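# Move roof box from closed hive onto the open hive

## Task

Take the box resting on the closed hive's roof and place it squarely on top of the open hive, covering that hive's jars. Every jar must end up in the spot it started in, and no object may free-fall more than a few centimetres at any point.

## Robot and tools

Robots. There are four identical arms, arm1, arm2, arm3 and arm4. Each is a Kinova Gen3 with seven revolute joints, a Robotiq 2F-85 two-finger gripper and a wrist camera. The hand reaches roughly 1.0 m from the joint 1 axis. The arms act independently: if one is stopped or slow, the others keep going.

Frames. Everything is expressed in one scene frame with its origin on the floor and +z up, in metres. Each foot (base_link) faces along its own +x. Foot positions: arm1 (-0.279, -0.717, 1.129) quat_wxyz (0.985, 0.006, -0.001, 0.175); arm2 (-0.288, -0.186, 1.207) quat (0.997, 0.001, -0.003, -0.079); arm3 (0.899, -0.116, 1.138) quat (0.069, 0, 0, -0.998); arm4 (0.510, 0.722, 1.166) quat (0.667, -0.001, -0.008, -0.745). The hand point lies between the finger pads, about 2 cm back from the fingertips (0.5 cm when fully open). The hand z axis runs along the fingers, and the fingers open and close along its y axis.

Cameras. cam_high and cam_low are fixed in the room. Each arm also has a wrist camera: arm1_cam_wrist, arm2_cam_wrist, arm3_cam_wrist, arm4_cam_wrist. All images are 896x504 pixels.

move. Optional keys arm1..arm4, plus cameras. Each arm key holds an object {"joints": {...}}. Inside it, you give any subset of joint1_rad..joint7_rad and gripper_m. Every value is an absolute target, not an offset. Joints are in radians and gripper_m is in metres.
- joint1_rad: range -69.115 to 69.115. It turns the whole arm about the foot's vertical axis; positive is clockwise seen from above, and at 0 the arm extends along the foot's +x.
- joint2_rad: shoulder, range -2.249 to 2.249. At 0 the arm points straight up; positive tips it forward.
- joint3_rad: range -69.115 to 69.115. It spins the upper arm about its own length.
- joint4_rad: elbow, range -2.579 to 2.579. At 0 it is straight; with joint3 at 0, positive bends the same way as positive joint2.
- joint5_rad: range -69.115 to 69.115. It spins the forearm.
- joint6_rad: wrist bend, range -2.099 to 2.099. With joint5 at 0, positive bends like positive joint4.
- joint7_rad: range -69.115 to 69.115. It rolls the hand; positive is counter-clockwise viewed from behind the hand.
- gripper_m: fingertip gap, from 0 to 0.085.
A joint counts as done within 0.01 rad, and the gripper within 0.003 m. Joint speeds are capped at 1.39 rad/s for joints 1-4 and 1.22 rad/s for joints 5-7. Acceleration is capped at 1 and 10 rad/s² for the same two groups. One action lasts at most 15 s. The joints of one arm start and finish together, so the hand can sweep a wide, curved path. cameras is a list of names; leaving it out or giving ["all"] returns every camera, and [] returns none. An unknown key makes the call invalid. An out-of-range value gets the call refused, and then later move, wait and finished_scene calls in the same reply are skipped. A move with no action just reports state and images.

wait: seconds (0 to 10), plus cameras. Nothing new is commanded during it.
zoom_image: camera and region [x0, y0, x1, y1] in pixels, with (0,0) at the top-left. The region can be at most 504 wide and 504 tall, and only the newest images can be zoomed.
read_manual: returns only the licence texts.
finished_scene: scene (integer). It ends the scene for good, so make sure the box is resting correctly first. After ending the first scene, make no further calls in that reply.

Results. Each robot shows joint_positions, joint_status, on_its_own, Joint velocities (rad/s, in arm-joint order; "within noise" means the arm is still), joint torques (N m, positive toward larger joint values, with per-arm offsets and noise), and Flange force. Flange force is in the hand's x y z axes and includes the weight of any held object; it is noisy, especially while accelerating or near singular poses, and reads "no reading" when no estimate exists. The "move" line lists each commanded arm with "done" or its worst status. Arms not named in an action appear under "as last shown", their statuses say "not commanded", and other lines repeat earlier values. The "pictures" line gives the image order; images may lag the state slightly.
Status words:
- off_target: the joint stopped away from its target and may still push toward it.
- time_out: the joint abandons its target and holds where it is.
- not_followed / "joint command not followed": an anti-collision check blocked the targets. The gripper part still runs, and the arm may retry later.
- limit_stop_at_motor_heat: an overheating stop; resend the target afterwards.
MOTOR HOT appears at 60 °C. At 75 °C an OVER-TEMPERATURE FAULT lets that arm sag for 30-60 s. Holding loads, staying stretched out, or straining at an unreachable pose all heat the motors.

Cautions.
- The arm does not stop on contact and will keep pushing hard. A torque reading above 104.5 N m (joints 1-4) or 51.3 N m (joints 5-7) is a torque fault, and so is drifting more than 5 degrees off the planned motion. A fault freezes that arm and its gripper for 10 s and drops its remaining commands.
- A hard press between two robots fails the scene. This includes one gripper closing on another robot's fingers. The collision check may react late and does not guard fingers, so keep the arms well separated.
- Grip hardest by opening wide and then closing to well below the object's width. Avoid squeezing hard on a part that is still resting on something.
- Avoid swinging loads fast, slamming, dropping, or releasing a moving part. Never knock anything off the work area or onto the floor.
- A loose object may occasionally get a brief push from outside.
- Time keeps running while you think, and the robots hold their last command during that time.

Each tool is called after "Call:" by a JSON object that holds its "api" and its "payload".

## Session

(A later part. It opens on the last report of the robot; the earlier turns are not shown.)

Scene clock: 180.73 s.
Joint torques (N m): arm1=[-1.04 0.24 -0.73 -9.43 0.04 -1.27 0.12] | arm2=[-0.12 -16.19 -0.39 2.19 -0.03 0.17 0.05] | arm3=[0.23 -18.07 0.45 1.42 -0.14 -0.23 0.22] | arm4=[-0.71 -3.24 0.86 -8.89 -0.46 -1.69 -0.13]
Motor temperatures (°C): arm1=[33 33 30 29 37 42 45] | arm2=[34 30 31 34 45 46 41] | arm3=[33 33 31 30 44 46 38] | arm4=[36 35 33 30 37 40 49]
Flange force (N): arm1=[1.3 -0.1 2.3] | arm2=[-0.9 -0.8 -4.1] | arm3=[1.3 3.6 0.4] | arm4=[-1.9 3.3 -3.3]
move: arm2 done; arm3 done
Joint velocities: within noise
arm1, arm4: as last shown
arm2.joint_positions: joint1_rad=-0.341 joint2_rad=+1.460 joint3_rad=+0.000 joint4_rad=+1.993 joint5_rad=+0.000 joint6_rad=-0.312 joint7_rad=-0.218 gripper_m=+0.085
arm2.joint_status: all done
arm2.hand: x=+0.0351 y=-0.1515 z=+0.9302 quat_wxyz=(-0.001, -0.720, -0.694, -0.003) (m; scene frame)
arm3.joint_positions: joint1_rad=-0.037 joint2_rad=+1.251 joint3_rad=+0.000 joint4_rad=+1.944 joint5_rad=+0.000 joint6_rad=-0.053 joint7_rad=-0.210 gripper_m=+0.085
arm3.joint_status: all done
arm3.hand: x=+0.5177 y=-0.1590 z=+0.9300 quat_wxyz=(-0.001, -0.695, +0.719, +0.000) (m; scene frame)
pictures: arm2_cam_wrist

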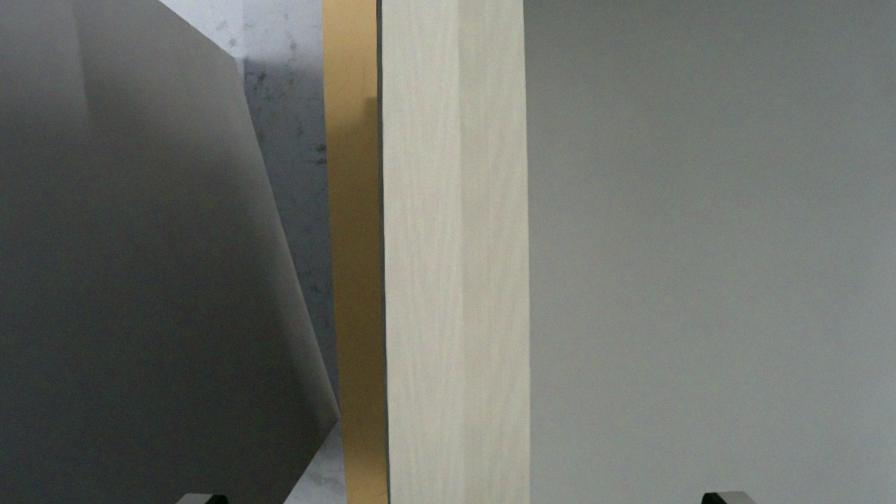

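Call:
{"api": "move", "payload": {"arm2": {"joints":{"gripper_m":0.0}}, "arm3": {"joints":{"gripper_m":0.0}}, "arm1": {"joints":{"joint1_rad":0.5,"joint6_rad":1.7}}}}

Scene clock: 190.63 s.
Joint torques (N m): arm1=[-1.02 0.44 -0.8 -9.21 0.04 -1 0.12] | arm2=[0.57 -12.06 -0.12 1.01 -0.61 -0.14 -0.49] | arm3=[1.34 -14.63 1.55 -3.11 -0.41 -1.77 -0.04] | arm4=[-0.67 -3.22 0.83 -8.91 -0.46 -1.68 -0.07]
Motor temperatures (°C): arm1=[33 33 30 29 37 42 45] | arm2=[34 30 31 33 45 46 41] | arm3=[33 33 31 30 44 46 38] | arm4=[36 35 33 30 37 40 49]
Flange force (N): arm1=[1.1 -0.4 2.6] | arm2=[-0.2 0.3 -16.9] | arm3=[2.2 -5.4 -16.7] | arm4=[-1.8 3.4 -3.2]
move: arm1 done; arm2 off_target; arm3 off_target
Joint velocities: within noise
arm1.joint_positions: joint1_rad=+0.500 joint2_rad=-0.480 joint3_rad=+0.000 joint4_rad=+1.473 joint5_rad=+0.000 joint6_rad=+1.700 joint7_rad=+1.571 gripper_m=+0.085
arm1.joint_status: all done
arm1.hand: x=-0.0811 y=-0.7785 z=+1.6778 quat_wxyz=(-0.221, -0.073, -0.972, +0.010) (m; scene frame)
arm2.joint_positions: joint1_rad=-0.341 joint2_rad=+1.460 joint3_rad=+0.000 joint4_rad=+1.993 joint5_rad=+0.000 joint6_rad=-0.312 joint7_rad=-0.218 gripper_m=+0.017
arm2.joint_status: gripper_m off_target (ended at +0.017, target +0.000)
arm2.hand: x=+0.0351 y=-0.1515 z=+0.9302 quat_wxyz=(-0.001, -0.720, -0.694, -0.003) (m; scene frame)
arm3.joint_positions: joint1_rad=-0.037 joint2_rad=+1.251 joint3_rad=+0.000 joint4_rad=+1.944 joint5_rad=+0.000 joint6_rad=-0.053 joint7_rad=-0.210 gripper_m=+0.017
arm3.joint_status: gripper_m off_target (ended at +0.017, target +0.000)
arm3.hand: x=+0.5177 y=-0.1590 z=+0.9300 quat_wxyz=(-0.001, -0.695, +0.719, +0.000) (m; scene frame)
arm4: as last shown
pictures: arm1_cam_wrist, arm2_cam_wrist, arm3_cam_wrist, arm4_cam_wrist, cam_high, cam_low

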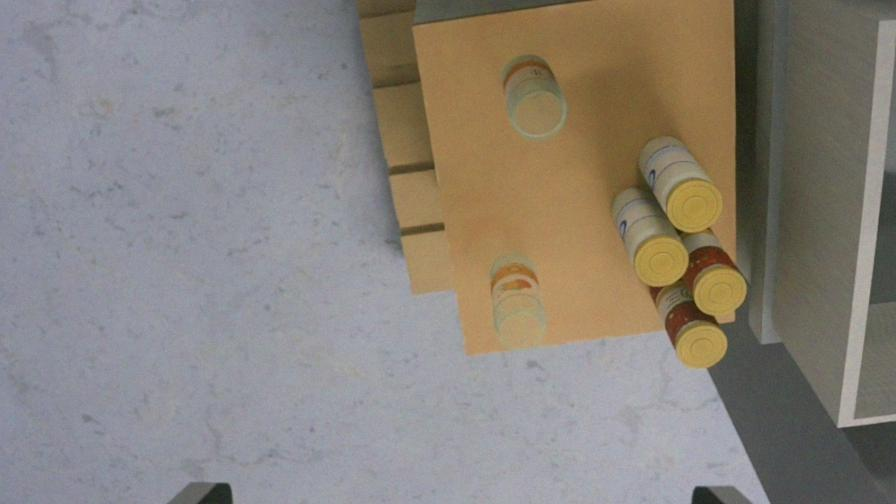

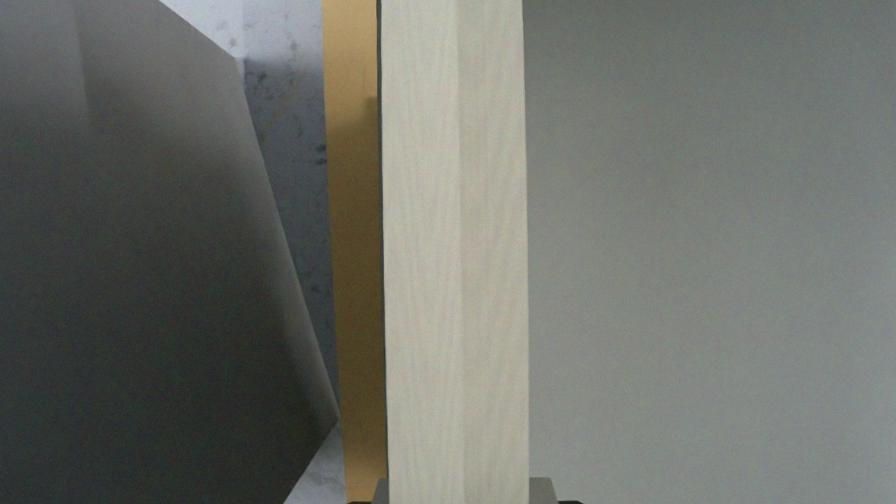

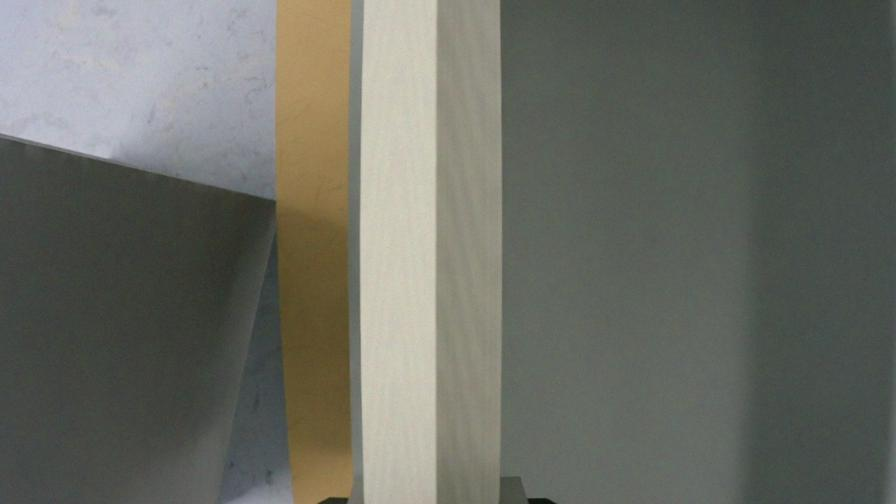

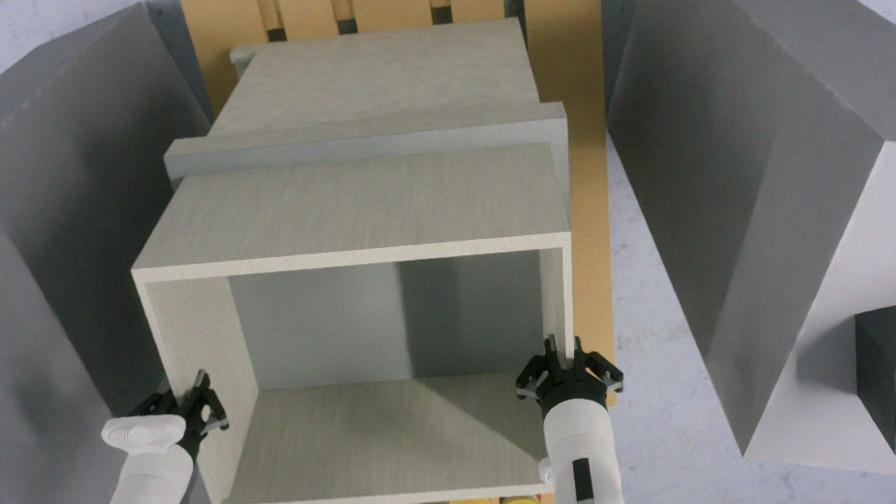

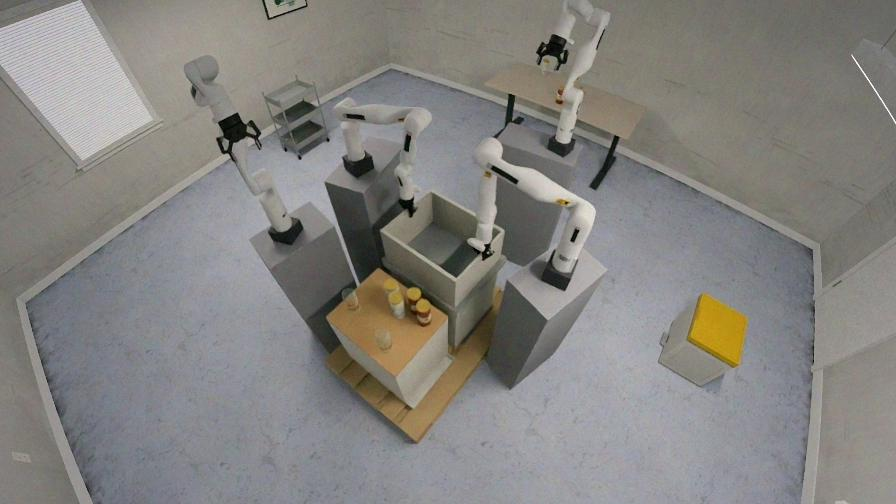

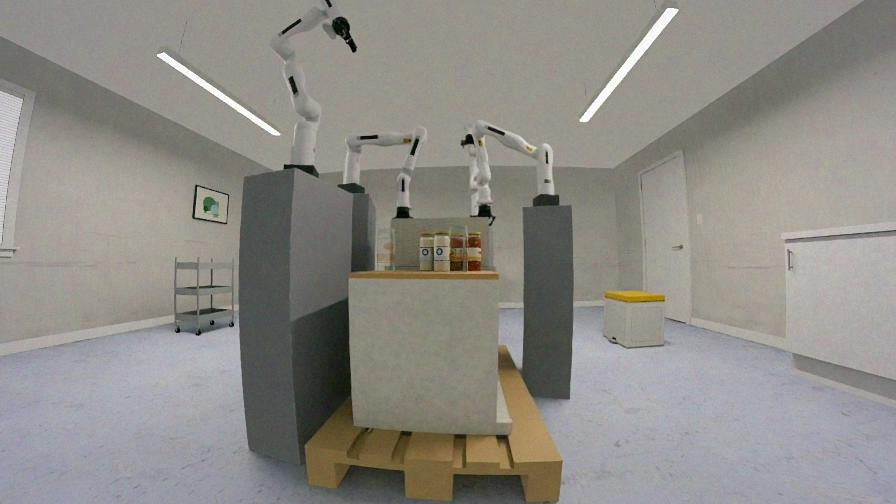

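Call:
{"api": "move", "payload": {"arm2": {"joints":{"joint2_rad":1.384,"joint4_rad":2.053,"joint6_rad":-0.296}}, "arm3": {"joints":{"joint2_rad":1.174,"joint4_rad":1.985,"joint6_rad":-0.017}}, "cameras": ["arm4_cam_wrist","arm2_cam_wrist","arm3_cam_wrist"]}}

Scene clock: 226.73 s.
Joint torques (N m): arm1=[-1.04 0.43 -0.75 -9.26 0.04 -1.01 0.1] | arm2=[0.92 -23.3 1.08 3.52 -0.71 -0.51 -0.47] | arm3=[1.37 -21.89 1.44 2.62 -0.43 1.03 -0.06] | arm4=[-0.69 -3.05 0.88 -8.91 -0.5 -1.68 -0.09]
Motor temperatures (°C): arm1=[33 33 30 29 37 42 45] | arm2=[34 30 31 33 45 45 41] | arm3=[33 33 31 30 44 46 38] | arm4=[36 35 33 30 37 40 49]
Flange force (N): arm1=[1.2 -0.3 2.7] | arm2=[0.8 -0.5 16.8] | arm3=[3.6 3.7 14.2] | arm4=[-1.4 3.5 -3.3]
move: arm2 done; arm3 done
Joint velocities: within noise
arm1, arm4: as last shown
arm2.joint_positions: joint1_rad=-0.341 joint2_rad=+1.384 joint3_rad=+0.000 joint4_rad=+2.053 joint5_rad=+0.000 joint6_rad=-0.296 joint7_rad=-0.218 gripper_m=+0.017
arm2.joint_status: all done
arm2.hand: x=+0.0351 y=-0.1515 z=+0.9603 quat_wxyz=(-0.002, -0.720, -0.694, -0.003) (m; scene frame)
arm3.joint_positions: joint1_rad=-0.037 joint2_rad=+1.174 joint3_rad=+0.000 joint4_rad=+1.985 joint5_rad=+0.000 joint6_rad=-0.017 joint7_rad=-0.210 gripper_m=+0.017
arm3.joint_status: all done
arm3.hand: x=+0.5180 y=-0.1589 z=+0.9598 quat_wxyz=(+0.000, -0.695, +0.719, +0.000) (m; scene frame)
pictures: arm2_cam_wrist, arm3_cam_wrist, arm4_cam_wrist

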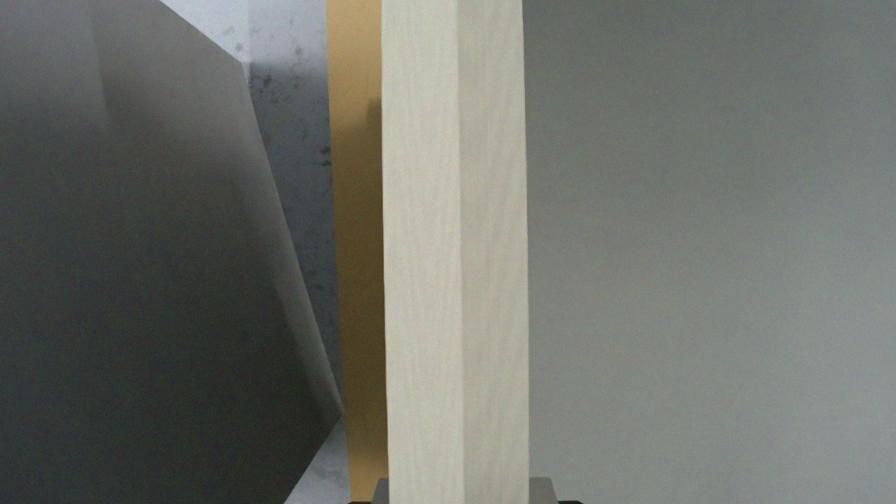

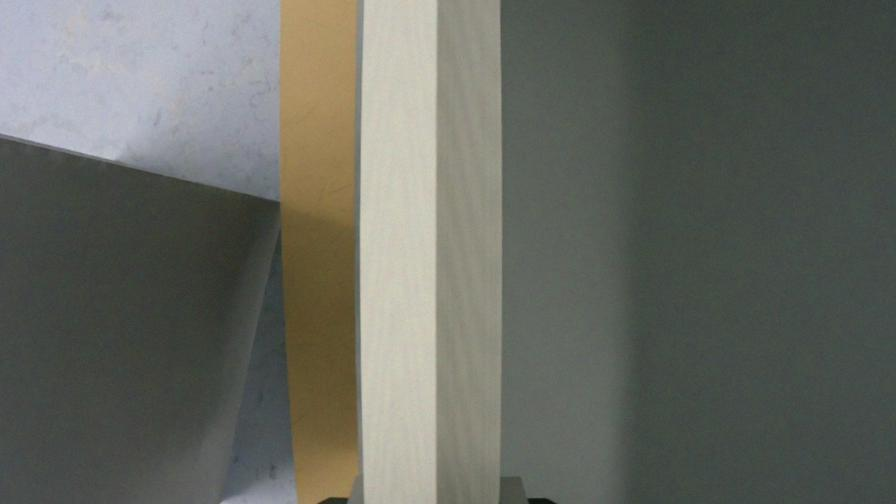

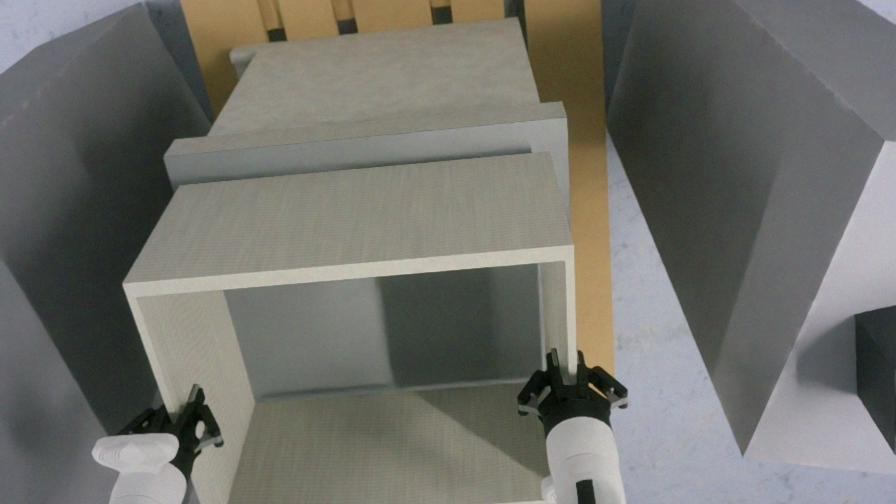

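Call:
{"api": "move", "payload": {"arm2": {"joints":{"joint2_rad":1.191,"joint4_rad":2.172,"joint6_rad":-0.221}}, "arm3": {"joints":{"joint2_rad":0.984,"joint4_rad":2.055,"joint6_rad":0.103}}, "cameras": []}}

Call:
{"api": "move", "payload": {"arm2": {"joints":{"joint2_rad":0.894,"joint4_rad":2.267,"joint6_rad":-0.019}}, "arm3": {"joints":{"joint2_rad":0.719,"joint4_rad":2.080,"joint6_rad":0.342}}, "cameras": ["cam_low","cam_high","arm1_cam_wrist"]}}

Scene clock: 276.43 s.
Joint torques (N m): arm1=[-1.04 0.43 -0.73 -9.24 0.07 -0.96 0.13] | arm2=[0.9 -21.98 0.98 3.43 -0.66 0.11 -0.5] | arm3=[1.24 -20.88 1.31 1.93 -0.42 1.4 -0.09] | arm4=[-0.75 -3.18 0.83 -8.99 -0.45 -1.68 -0.1]
Motor temperatures (°C): arm1=[33 33 30 29 37 42 45] | arm2=[34 31 31 33 45 45 41] | arm3=[33 34 31 30 44 46 38] | arm4=[36 35 33 30 37 40 49]
Flange force (N): arm1=[1.2 -0.1 2.8] | arm2=[1.0 0.6 16.6] | arm3=[3.5 5.4 14.0] | arm4=[-1.4 3.3 -3.1]
move: arm2 done; arm3 done
Joint velocities: within noise
arm1, arm4: as last shown
arm2.joint_positions: joint1_rad=-0.341 joint2_rad=+1.191 joint3_rad=+0.000 joint4_rad=+2.172 joint5_rad=+0.000 joint6_rad=-0.221 joint7_rad=-0.218 gripper_m=+0.017
arm2.joint_status: all done
arm2.hand: x=+0.0343 y=-0.1517 z=+1.0322 quat_wxyz=(-0.001, -0.720, -0.694, -0.002) (m; scene frame)
arm3.joint_positions: joint1_rad=-0.037 joint2_rad=+0.984 joint3_rad=+0.000 joint4_rad=+2.055 joint5_rad=+0.000 joint6_rad=+0.103 joint7_rad=-0.210 gripper_m=+0.017
arm3.joint_status: all done
arm3.hand: x=+0.5181 y=-0.1589 z=+1.0318 quat_wxyz=(+0.000, -0.695, +0.719, +0.000) (m; scene frame)
pictures: none
No camera images: "cameras" was empty.

Scene clock: 277.83 s.
Joint torques (N m): arm1=[-0.98 0.42 -0.77 -9.19 0.04 -1.01 0.12] | arm2=[1.07 -22.09 1.33 -2.23 -0.59 -0.92 -0.48] | arm3=[1.49 -20.96 1.54 -3.54 -0.24 0.17 -0.08] | arm4=[-0.7 -3.22 0.85 -8.93 -0.49 -1.69 -0.12]
Motor temperatures (°C): arm1=[33 33 30 29 37 42 45] | arm2=[34 31 31 33 45 45 41] | arm3=[33 34 31 30 44 46 38] | arm4=[36 35 33 30 37 40 49]
Flange force (N): arm1=[1.0 -0.4 2.5] | arm2=[0.9 -5.2 16.5] | arm3=[3.9 1.5 13.3] | arm4=[-1.7 3.3 -3.2]
move: arm2 done; arm3 done
Joint velocities: within noise
arm1, arm4: as last shown
arm2.joint_positions: joint1_rad=-0.341 joint2_rad=+0.894 joint3_rad=+0.000 joint4_rad=+2.267 joint5_rad=+0.000 joint6_rad=-0.019 joint7_rad=-0.218 gripper_m=+0.017
arm2.joint_status: all done
arm2.hand: x=+0.0339 y=-0.1518 z=+1.1321 quat_wxyz=(-0.001, -0.720, -0.694, -0.002) (m; scene frame)
arm3.joint_positions: joint1_rad=-0.037 joint2_rad=+0.719 joint3_rad=+0.000 joint4_rad=+2.080 joint5_rad=+0.000 joint6_rad=+0.342 joint7_rad=-0.210 gripper_m=+0.017
arm3.joint_status: all done
arm3.hand: x=+0.5176 y=-0.1589 z=+1.1320 quat_wxyz=(-0.001, -0.695, +0.719, +0.000) (m; scene frame)
pictures: arm1_cam_wrist, cam_high, cam_low

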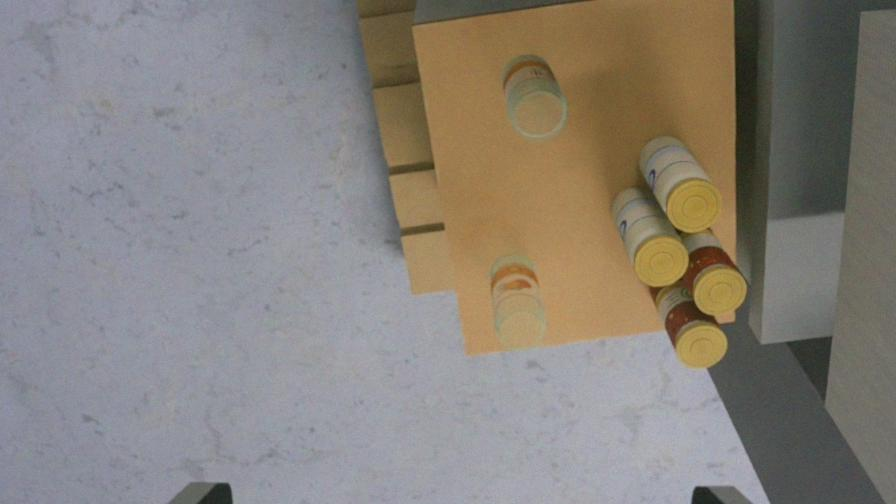

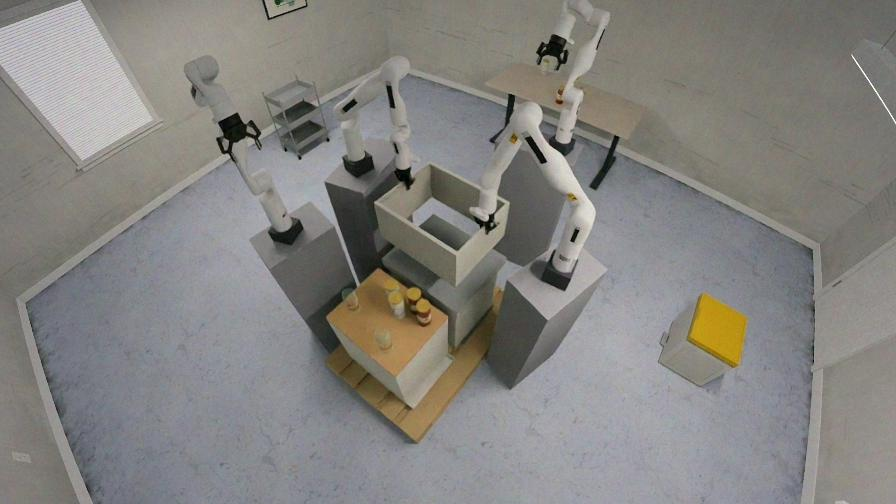

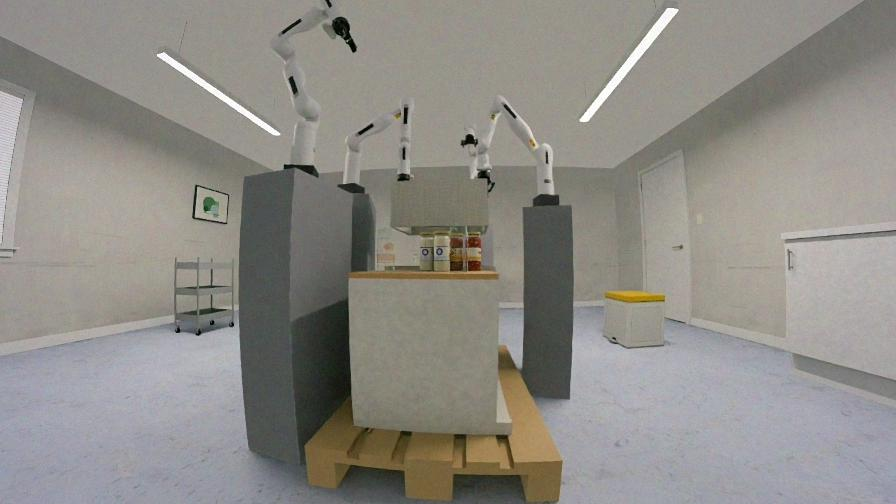

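Call:
{"api": "move", "payload": {"arm2": {"joints":{"joint2_rad":0.707,"joint4_rad":2.2795,"joint6_rad":0.155}}, "arm3": {"joints":{"joint2_rad":0.572,"joint4_rad":2.054,"joint6_rad":0.516}}, "cameras": []}}

Call:
{"api": "move", "payload": {"arm2": {"joints":{"joint1_rad":-0.1515,"joint2_rad":0.7048,"joint4_rad":2.2864,"joint6_rad":0.1504,"joint7_rad":-0.0251}}, "arm3": {"joints":{"joint1_rad":-0.1808,"joint2_rad":0.5884,"joint4_rad":2.0123,"joint6_rad":0.5409,"joint7_rad":-0.3504}}, "cameras": []}}

Call:
{"api": "move", "payload": {"arm2": {"joints":{"joint1_rad":0.0269,"joint2_rad":0.7096,"joint4_rad":2.2611,"joint6_rad":0.1709,"joint7_rad":0.1567}}, "arm3": {"joints":{"joint1_rad":-0.3103,"joint2_rad":0.6157,"joint4_rad":1.9462,"joint6_rad":0.5797,"joint7_rad":-0.4766}}, "cameras": ["cam_low","cam_high","arm2_cam_wrist","arm3_cam_wrist"]}}

Scene clock: 313.40 s.
Joint torques (N m): arm1=[-1.04 0.42 -0.77 -9.21 0.08 -1.01 0.1] | arm2=[1.12 -21.27 1.27 -4.68 -0.5 -0.92 -0.52] | arm3=[1.61 -18.82 1.59 -4.69 -0.28 0.79 -0.14] | arm4=[-0.79 -3.21 0.82 -8.97 -0.55 -1.7 -0.11]
Motor temperatures (°C): arm1=[33 33 30 29 37 42 45] | arm2=[34 31 31 33 45 45 41] | arm3=[33 34 31 30 44 46 38] | arm4=[36 35 33 30 37 40 49]
Flange force (N): arm1=[1.1 -0.4 2.5] | arm2=[1.2 -5.0 18.2] | arm3=[4.1 1.5 11.4] | arm4=[-1.6 3.3 -3.1]
move: arm2 done; arm3 done
Joint velocities: within noise
arm1, arm4: as last shown
arm2.joint_positions: joint1_rad=-0.341 joint2_rad=+0.707 joint3_rad=+0.000 joint4_rad=+2.279 joint5_rad=+0.000 joint6_rad=+0.155 joint7_rad=-0.218 gripper_m=+0.017
arm2.joint_status: all done
arm2.hand: x=+0.0336 y=-0.1519 z=+1.1922 quat_wxyz=(-0.001, -0.720, -0.694, -0.003) (m; scene frame)
arm3.joint_positions: joint1_rad=-0.037 joint2_rad=+0.572 joint3_rad=+0.000 joint4_rad=+2.054 joint5_rad=+0.000 joint6_rad=+0.516 joint7_rad=-0.210 gripper_m=+0.017
arm3.joint_status: all done
arm3.hand: x=+0.5180 y=-0.1587 z=+1.1918 quat_wxyz=(+0.000, -0.695, +0.719, +0.000) (m; scene frame)
pictures: none
No camera images: "cameras" was empty.

Scene clock: 314.57 s.
Joint torques (N m): arm1=[-0.99 0.39 -0.75 -9.2 0.02 -1.03 0.16] | arm2=[1.88 -22.14 2.17 -7.46 -0.86 -2.2 -1.01] | arm3=[3.41 -20.66 3.43 -7.11 -0.16 -0.32 -0.57] | arm4=[-0.71 -3.12 0.85 -8.92 -0.48 -1.67 -0.11]
Motor temperatures (°C): arm1=[33 33 30 29 37 42 45] | arm2=[34 32 31 33 45 45 41] | arm3=[33 34 31 30 44 46 38] | arm4=[36 35 33 30 37 40 49]
Flange force (N): arm1=[1.0 -0.2 2.4] | arm2=[3.4 -9.9 17.5] | arm3=[6.5 -3.3 12.3] | arm4=[-1.5 3.3 -3.2]
move: arm2 done; arm3 done
Joint velocities: within noise
arm1, arm4: as last shown
arm2.joint_positions: joint1_rad=-0.152 joint2_rad=+0.705 joint3_rad=+0.000 joint4_rad=+2.286 joint5_rad=+0.000 joint6_rad=+0.150 joint7_rad=-0.025 gripper_m=+0.017
arm2.joint_status: all done
arm2.hand: x=+0.0321 y=-0.2129 z=+1.1925 quat_wxyz=(-0.001, -0.718, -0.696, -0.003) (m; scene frame)
arm3.joint_positions: joint1_rad=-0.181 joint2_rad=+0.588 joint3_rad=+0.000 joint4_rad=+2.012 joint5_rad=+0.000 joint6_rad=+0.541 joint7_rad=-0.350 gripper_m=+0.017
arm3.joint_status: all done
arm3.hand: x=+0.5158 y=-0.2170 z=+1.1921 quat_wxyz=(-0.001, -0.696, +0.718, +0.000) (m; scene frame)
pictures: none
No camera images: "cameras" was empty.

Scene clock: 315.73 s.
Joint torques (N m): arm1=[-1.01 0.47 -0.76 -9.25 -0.02 -0.99 0.12] | arm2=[1.21 -21.77 1.25 -6.45 -0.76 -1.57 -0.81] | arm3=[2.92 -21.78 2.97 -6.47 -0.1 0.17 -0.39] | arm4=[-0.63 -3.19 0.9 -8.93 -0.44 -1.69 -0.09]
Motor temperatures (°C): arm1=[33 33 30 29 37 42 45] | arm2=[34 32 31 33 45 45 41] | arm3=[33 34 31 30 44 46 38] | arm4=[36 35 33 30 37 40 49]
Flange force (N): arm1=[1.3 -0.3 2.7] | arm2=[3.2 -7.3 17.0] | arm3=[6.2 -1.1 13.3] | arm4=[-1.6 3.5 -3.2]
move: arm2 done; arm3 done
Joint velocities: within noise
arm1: as last shown
arm2.joint_positions: joint1_rad=+0.027 joint2_rad=+0.710 joint3_rad=+0.000 joint4_rad=+2.261 joint5_rad=+0.000 joint6_rad=+0.171 joint7_rad=+0.157 gripper_m=+0.017
arm2.joint_status: all done
arm2.hand: x=+0.0301 y=-0.2706 z=+1.1921 quat_wxyz=(-0.001, -0.717, -0.697, -0.003) (m; scene frame)
arm3.joint_positions: joint1_rad=-0.310 joint2_rad=+0.616 joint3_rad=+0.000 joint4_rad=+1.946 joint5_rad=+0.000 joint6_rad=+0.580 joint7_rad=-0.477 gripper_m=+0.017
arm3.joint_status: all done
arm3.hand: x=+0.5142 y=-0.2742 z=+1.1921 quat_wxyz=(-0.001, -0.697, +0.717, +0.000) (m; scene frame)
arm4.joint_positions: joint1_rad=+0.000 joint2_rad=-0.298 joint3_rad=+0.000 joint4_rad=+1.506 joint5_rad=+0.000 joint6_rad=+1.400 joint7_rad=+1.571 gripper_m=+0.085
arm4.joint_status: not commanded
arm4.hand: x=+0.4443 y=+0.4039 z=+1.7003 quat_wxyz=(-0.183, -0.718, -0.642, +0.197) (m; scene frame)
pictures: arm2_cam_wrist, arm3_cam_wrist, cam_high, cam_low

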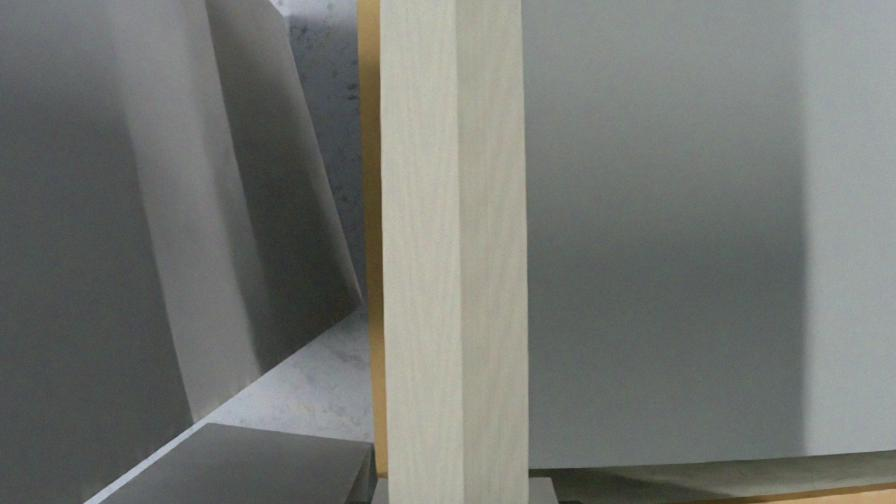

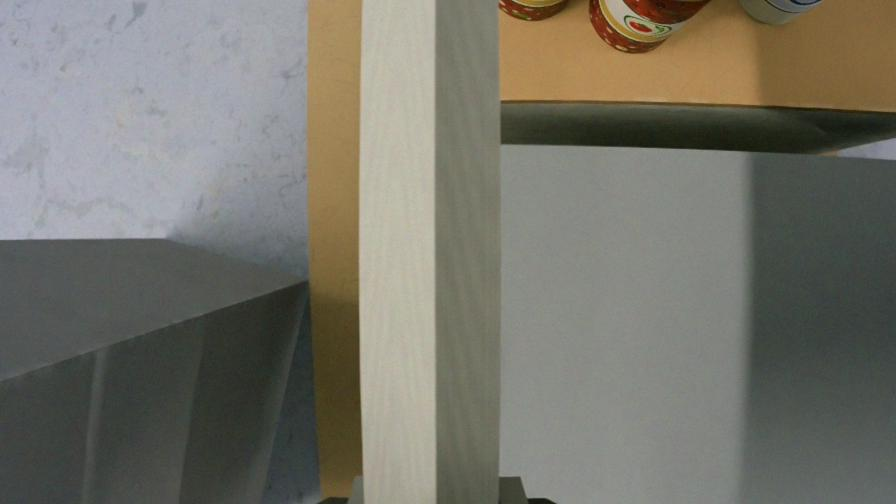

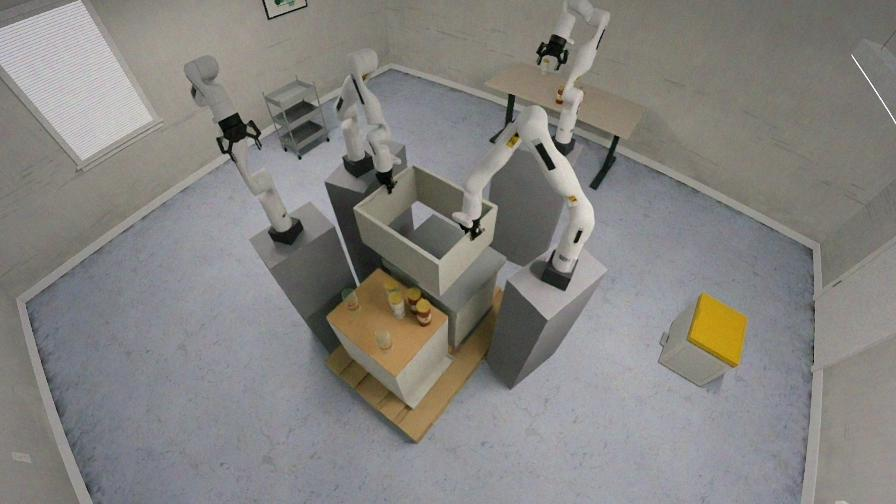

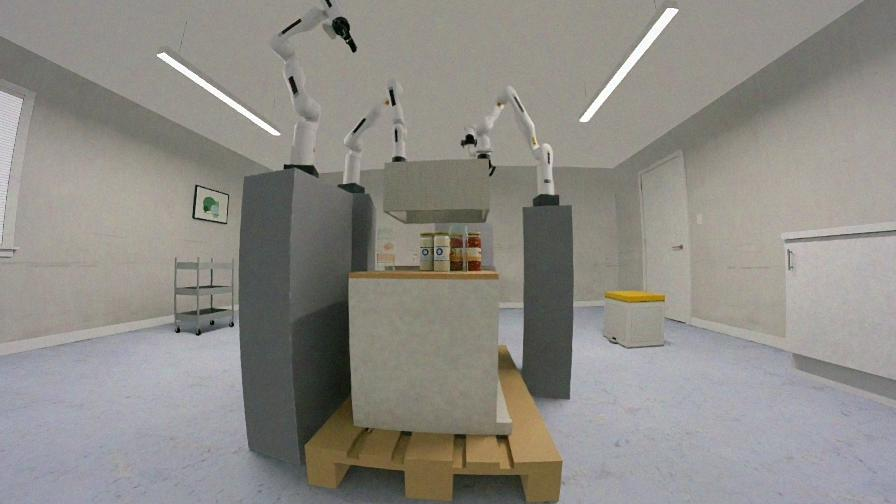

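Call:
{"api": "move", "payload": {"arm2": {"joints":{"joint1_rad":0.1967,"joint2_rad":0.7204,"joint4_rad":2.2020,"joint6_rad":0.2192,"joint7_rad":0.3299}}, "arm3": {"joints":{"joint1_rad":-0.4255,"joint2_rad":0.6538,"joint4_rad":1.8554,"joint6_rad":0.6324,"joint7_rad":-0.5884}}, "cameras": []}}

Call:
{"api": "move", "payload": {"arm2": {"joints":{"joint1_rad":0.3505,"joint2_rad":0.7396,"joint4_rad":2.1141,"joint6_rad":0.2879,"joint7_rad":0.4871}}, "arm3": {"joints":{"joint1_rad":-0.5267,"joint2_rad":0.7027,"joint4_rad":1.7405,"joint6_rad":0.6984,"joint7_rad":-0.6862}}, "cameras": ["cam_high"]}}

Call:
{"api": "move", "payload": {"arm2": {"joints":{"joint1_rad":0.4803,"joint2_rad":0.7692,"joint4_rad":2.0016,"joint6_rad":0.3708,"joint7_rad":0.6203}}, "arm3": {"joints":{"joint1_rad":-0.6132,"joint2_rad":0.7612,"joint4_rad":1.6042,"joint6_rad":0.7762,"joint7_rad":-0.7694}}, "cameras": []}}

Call:
{"api": "move", "payload": {"arm2": {"joints":{"joint1_rad":0.5908,"joint2_rad":0.8098,"joint4_rad":1.8652,"joint6_rad":0.4666,"joint7_rad":0.7341}}, "arm3": {"joints":{"joint1_rad":-0.6875,"joint2_rad":0.8323,"joint4_rad":1.44,"joint6_rad":0.8693,"joint7_rad":-0.8403}}}}

Scene clock: 327.20 s.
Joint torques (N m): arm1=[-1.03 0.48 -0.74 -9.19 0.03 -1 0.14] | arm2=[0.88 -22.85 0.63 -7.75 -0.8 -1.83 -0.8] | arm3=[3.26 -23.42 3.16 -7.33 0.11 -0.09 -0.35] | arm4=[-0.7 -3.18 0.81 -8.95 -0.47 -1.69 -0.13]
Motor temperatures (°C): arm1=[33 33 30 29 37 42 45] | arm2=[34 32 31 33 45 45 41] | arm3=[33 34 31 30 44 46 38] | arm4=[36 35 33 30 37 40 49]
Flange force (N): arm1=[1.2 -0.2 2.5] | arm2=[4.0 -8.1 16.8] | arm3=[6.5 -2.0 13.4] | arm4=[-1.6 3.1 -3.2]
move: arm2 done; arm3 done
Joint velocities: within noise
arm1, arm4: as last shown
arm2.joint_positions: joint1_rad=+0.197 joint2_rad=+0.720 joint3_rad=+0.000 joint4_rad=+2.202 joint5_rad=+0.000 joint6_rad=+0.219 joint7_rad=+0.330 gripper_m=+0.017
arm2.joint_status: all done
arm2.hand: x=+0.0283 y=-0.3294 z=+1.1920 quat_wxyz=(-0.001, -0.716, -0.698, -0.003) (m; scene frame)
arm3.joint_positions: joint1_rad=-0.426 joint2_rad=+0.654 joint3_rad=+0.000 joint4_rad=+1.855 joint5_rad=+0.000 joint6_rad=+0.632 joint7_rad=-0.588 gripper_m=+0.017
arm3.joint_status: all done
arm3.hand: x=+0.5125 y=-0.3316 z=+1.1921 quat_wxyz=(-0.001, -0.698, +0.716, +0.000) (m; scene frame)
pictures: none
No camera images: "cameras" was empty.

Scene clock: 328.30 s.
Joint torques (N m): arm1=[-1.04 0.43 -0.74 -9.18 0.03 -1 0.17] | arm2=[1.17 -23.73 1.06 -7.48 -0.76 -1.31 -0.83] | arm3=[2.88 -24.62 2.62 -6.47 -0.22 0.73 -0.45] | arm4=[-0.7 -3.23 0.83 -8.94 -0.47 -1.68 -0.06]
Motor temperatures (°C): arm1=[33 33 30 29 37 42 45] | arm2=[34 32 31 33 45 45 41] | arm3=[33 34 31 30 44 46 38] | arm4=[36 35 33 30 37 40 49]
Flange force (N): arm1=[1.0 -0.1 2.5] | arm2=[4.7 -5.3 16.9] | arm3=[7.0 0.9 13.6] | arm4=[-1.7 3.4 -3.2]
move: arm2 done; arm3 done
Joint velocities: within noise
arm1.joint_positions: joint1_rad=+0.500 joint2_rad=-0.480 joint3_rad=+0.000 joint4_rad=+1.473 joint5_rad=+0.000 joint6_rad=+1.700 joint7_rad=+1.571 gripper_m=+0.085
arm1.joint_status: not commanded
arm1.hand: x=-0.0811 y=-0.7785 z=+1.6778 quat_wxyz=(-0.221, -0.073, -0.972, +0.010) (m; scene frame)
arm2.joint_positions: joint1_rad=+0.350 joint2_rad=+0.740 joint3_rad=+0.000 joint4_rad=+2.114 joint5_rad=+0.000 joint6_rad=+0.288 joint7_rad=+0.487 gripper_m=+0.017
arm2.joint_status: all done
arm2.hand: x=+0.0261 y=-0.3892 z=+1.1919 quat_wxyz=(-0.001, -0.715, -0.699, -0.003) (m; scene frame)
arm3.joint_positions: joint1_rad=-0.527 joint2_rad=+0.703 joint3_rad=+0.000 joint4_rad=+1.740 joint5_rad=+0.000 joint6_rad=+0.698 joint7_rad=-0.686 gripper_m=+0.017
arm3.joint_status: all done
arm3.hand: x=+0.5107 y=-0.3895 z=+1.1921 quat_wxyz=(-0.001, -0.700, +0.715, +0.000) (m; scene frame)
arm4: as last shown
pictures: cam_high

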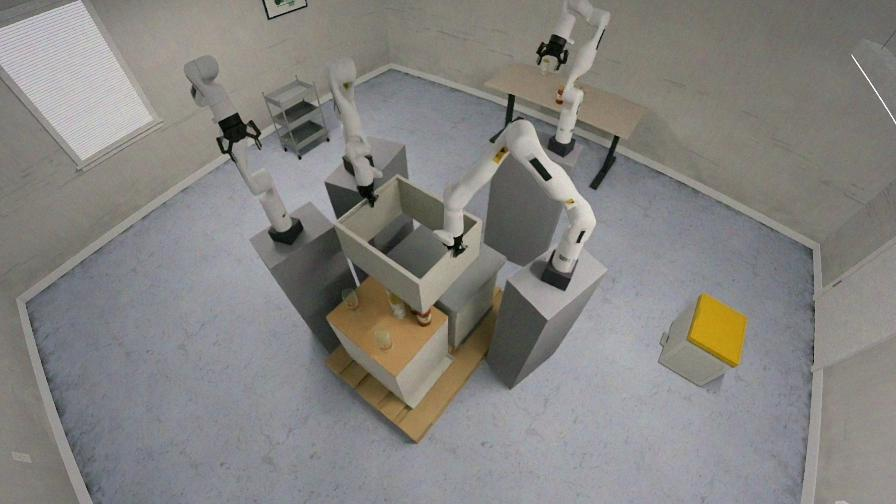

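Scene clock: 329.33 s.
Joint torques (N m): arm1=[-1.03 0.45 -0.74 -9.18 0.06 -0.98 0.16] | arm2=[1.49 -24.82 1.3 -7.44 -0.54 -0.69 -0.72] | arm3=[1.96 -26.44 1.85 -6.64 -0.37 1.13 -0.3] | arm4=[-0.7 -3.16 0.86 -8.94 -0.46 -1.68 -0.09]
Motor temperatures (°C): arm1=[33 33 30 29 37 42 45] | arm2=[34 32 31 33 45 45 41] | arm3=[33 34 31 30 44 46 38] | arm4=[36 35 33 30 37 40 49]
Flange force (N): arm1=[1.1 -0.1 2.5] | arm2=[5.1 -2.7 16.8] | arm3=[6.8 2.8 14.1] | arm4=[-1.5 3.4 -3.2]
move: arm2 done; arm3 done
Joint velocities: within noise
arm1, arm4: as last shown
arm2.joint_positions: joint1_rad=+0.480 joint2_rad=+0.769 joint3_rad=+0.000 joint4_rad=+2.002 joint5_rad=+0.000 joint6_rad=+0.371 joint7_rad=+0.620 gripper_m=+0.017
arm2.joint_status: all done
arm2.hand: x=+0.0242 y=-0.4482 z=+1.1917 quat_wxyz=(-0.001, -0.714, -0.701, -0.003) (m; scene frame)
arm3.joint_positions: joint1_rad=-0.613 joint2_rad=+0.761 joint3_rad=+0.000 joint4_rad=+1.604 joint5_rad=+0.000 joint6_rad=+0.776 joint7_rad=-0.769 gripper_m=+0.017
arm3.joint_status: all done
arm3.hand: x=+0.5091 y=-0.4468 z=+1.1921 quat_wxyz=(-0.001, -0.701, +0.713, +0.000) (m; scene frame)
pictures: none
No camera images: "cameras" was empty.

Scene clock: 330.47 s.
Joint torques (N m): arm1=[-1.04 0.45 -0.76 -9.2 -0.02 -1.01 0.13] | arm2=[0.94 -27.29 0.61 -9.55 -0.65 -1.12 -0.71] | arm3=[2.54 -28.86 2.21 -7.99 -0.1 0.82 -0.32] | arm4=[-0.69 -3.24 0.86 -8.94 -0.43 -1.68 -0.08]
Motor temperatures (°C): arm1=[33 33 30 29 37 42 45] | arm2=[34 32 31 33 45 45 41] | arm3=[33 34 31 30 44 46 38] | arm4=[36 35 33 30 37 40 49]
Flange force (N): arm1=[1.1 -0.3 2.5] | arm2=[5.6 -4.3 16.8] | arm3=[7.3 1.5 14.1] | arm4=[-1.7 3.4 -3.1]
move: arm2 done; arm3 done
Joint velocities: within noise
arm1, arm4: as last shown
arm2.joint_positions: joint1_rad=+0.591 joint2_rad=+0.810 joint3_rad=+0.000 joint4_rad=+1.865 joint5_rad=+0.000 joint6_rad=+0.467 joint7_rad=+0.734 gripper_m=+0.017
arm2.joint_status: all done
arm2.hand: x=+0.0223 y=-0.5079 z=+1.1917 quat_wxyz=(-0.001, -0.712, -0.702, -0.003) (m; scene frame)
arm3.joint_positions: joint1_rad=-0.687 joint2_rad=+0.832 joint3_rad=+0.000 joint4_rad=+1.440 joint5_rad=+0.000 joint6_rad=+0.869 joint7_rad=-0.840 gripper_m=+0.017
arm3.joint_status: all done
arm3.hand: x=+0.5071 y=-0.5048 z=+1.1922 quat_wxyz=(-0.001, -0.702, +0.712, +0.000) (m; scene frame)
pictures: arm1_cam_wrist, arm2_cam_wrist, arm3_cam_wrist, arm4_cam_wrist, cam_high, cam_low

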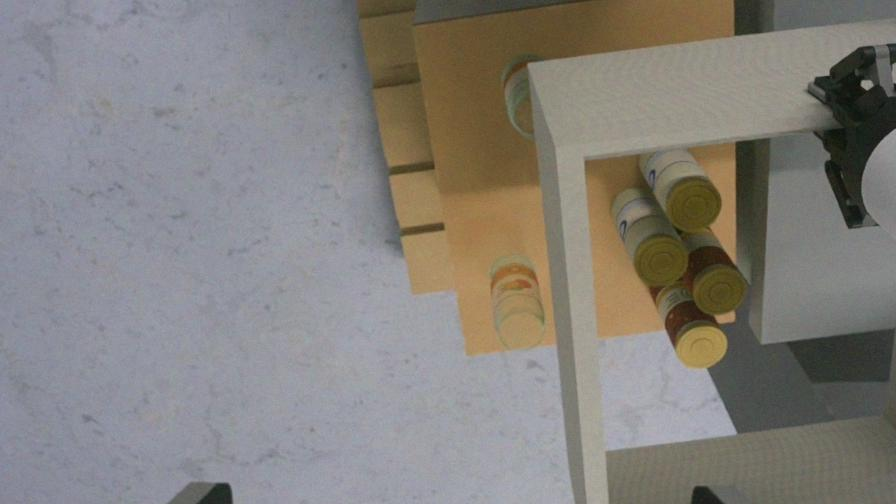

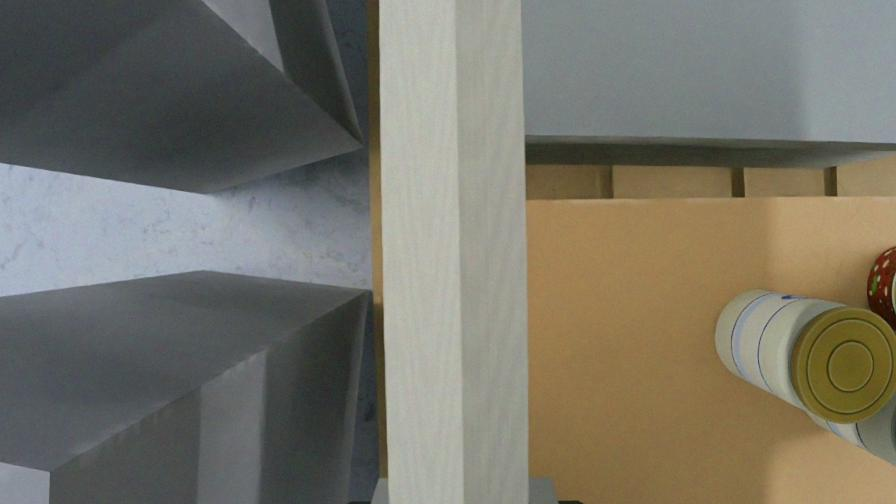

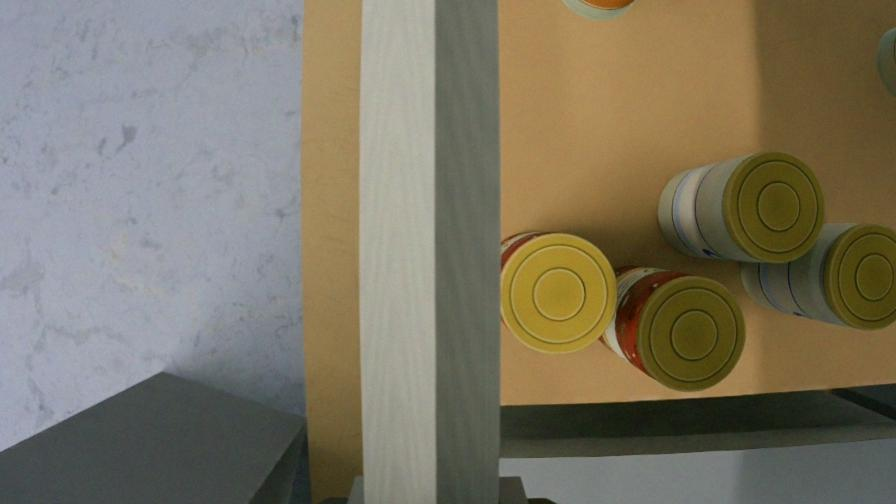

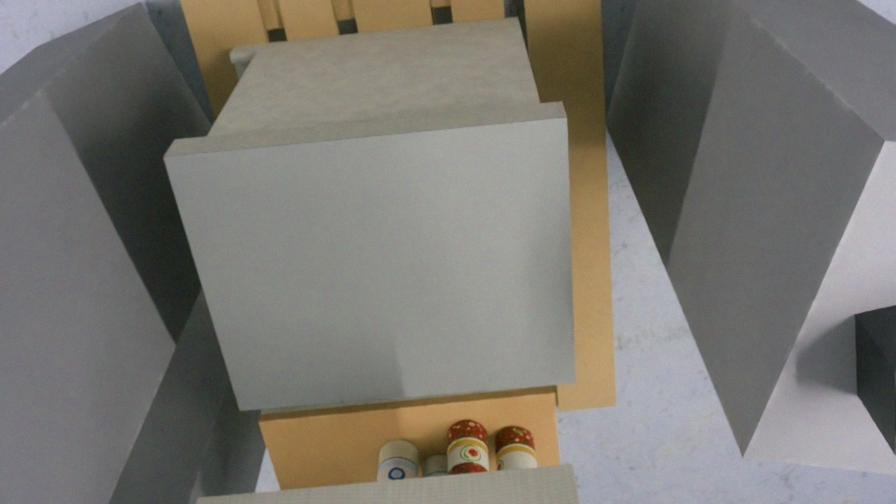

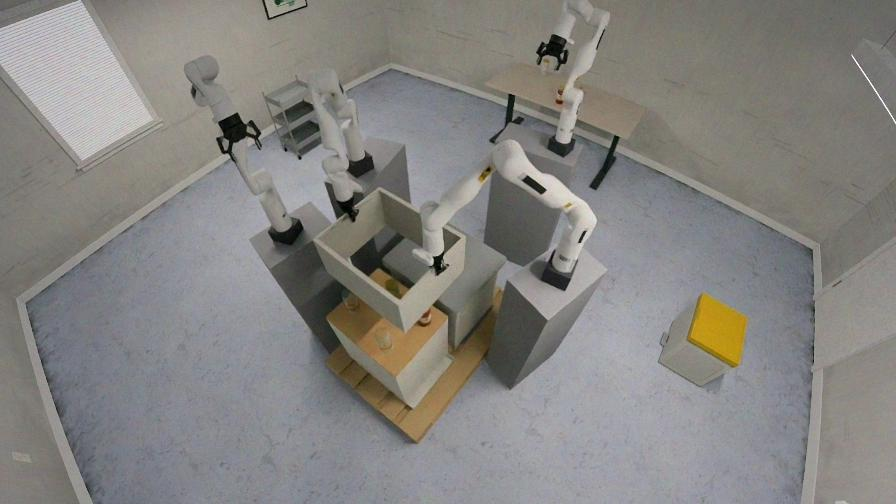

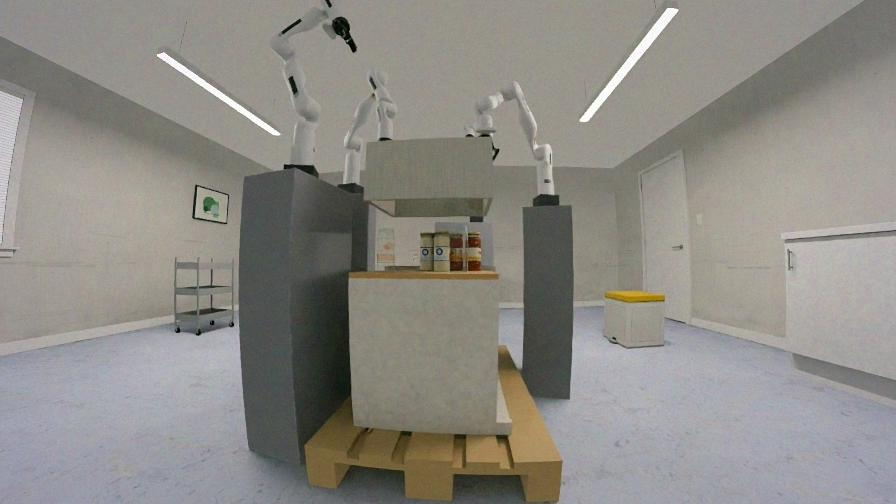

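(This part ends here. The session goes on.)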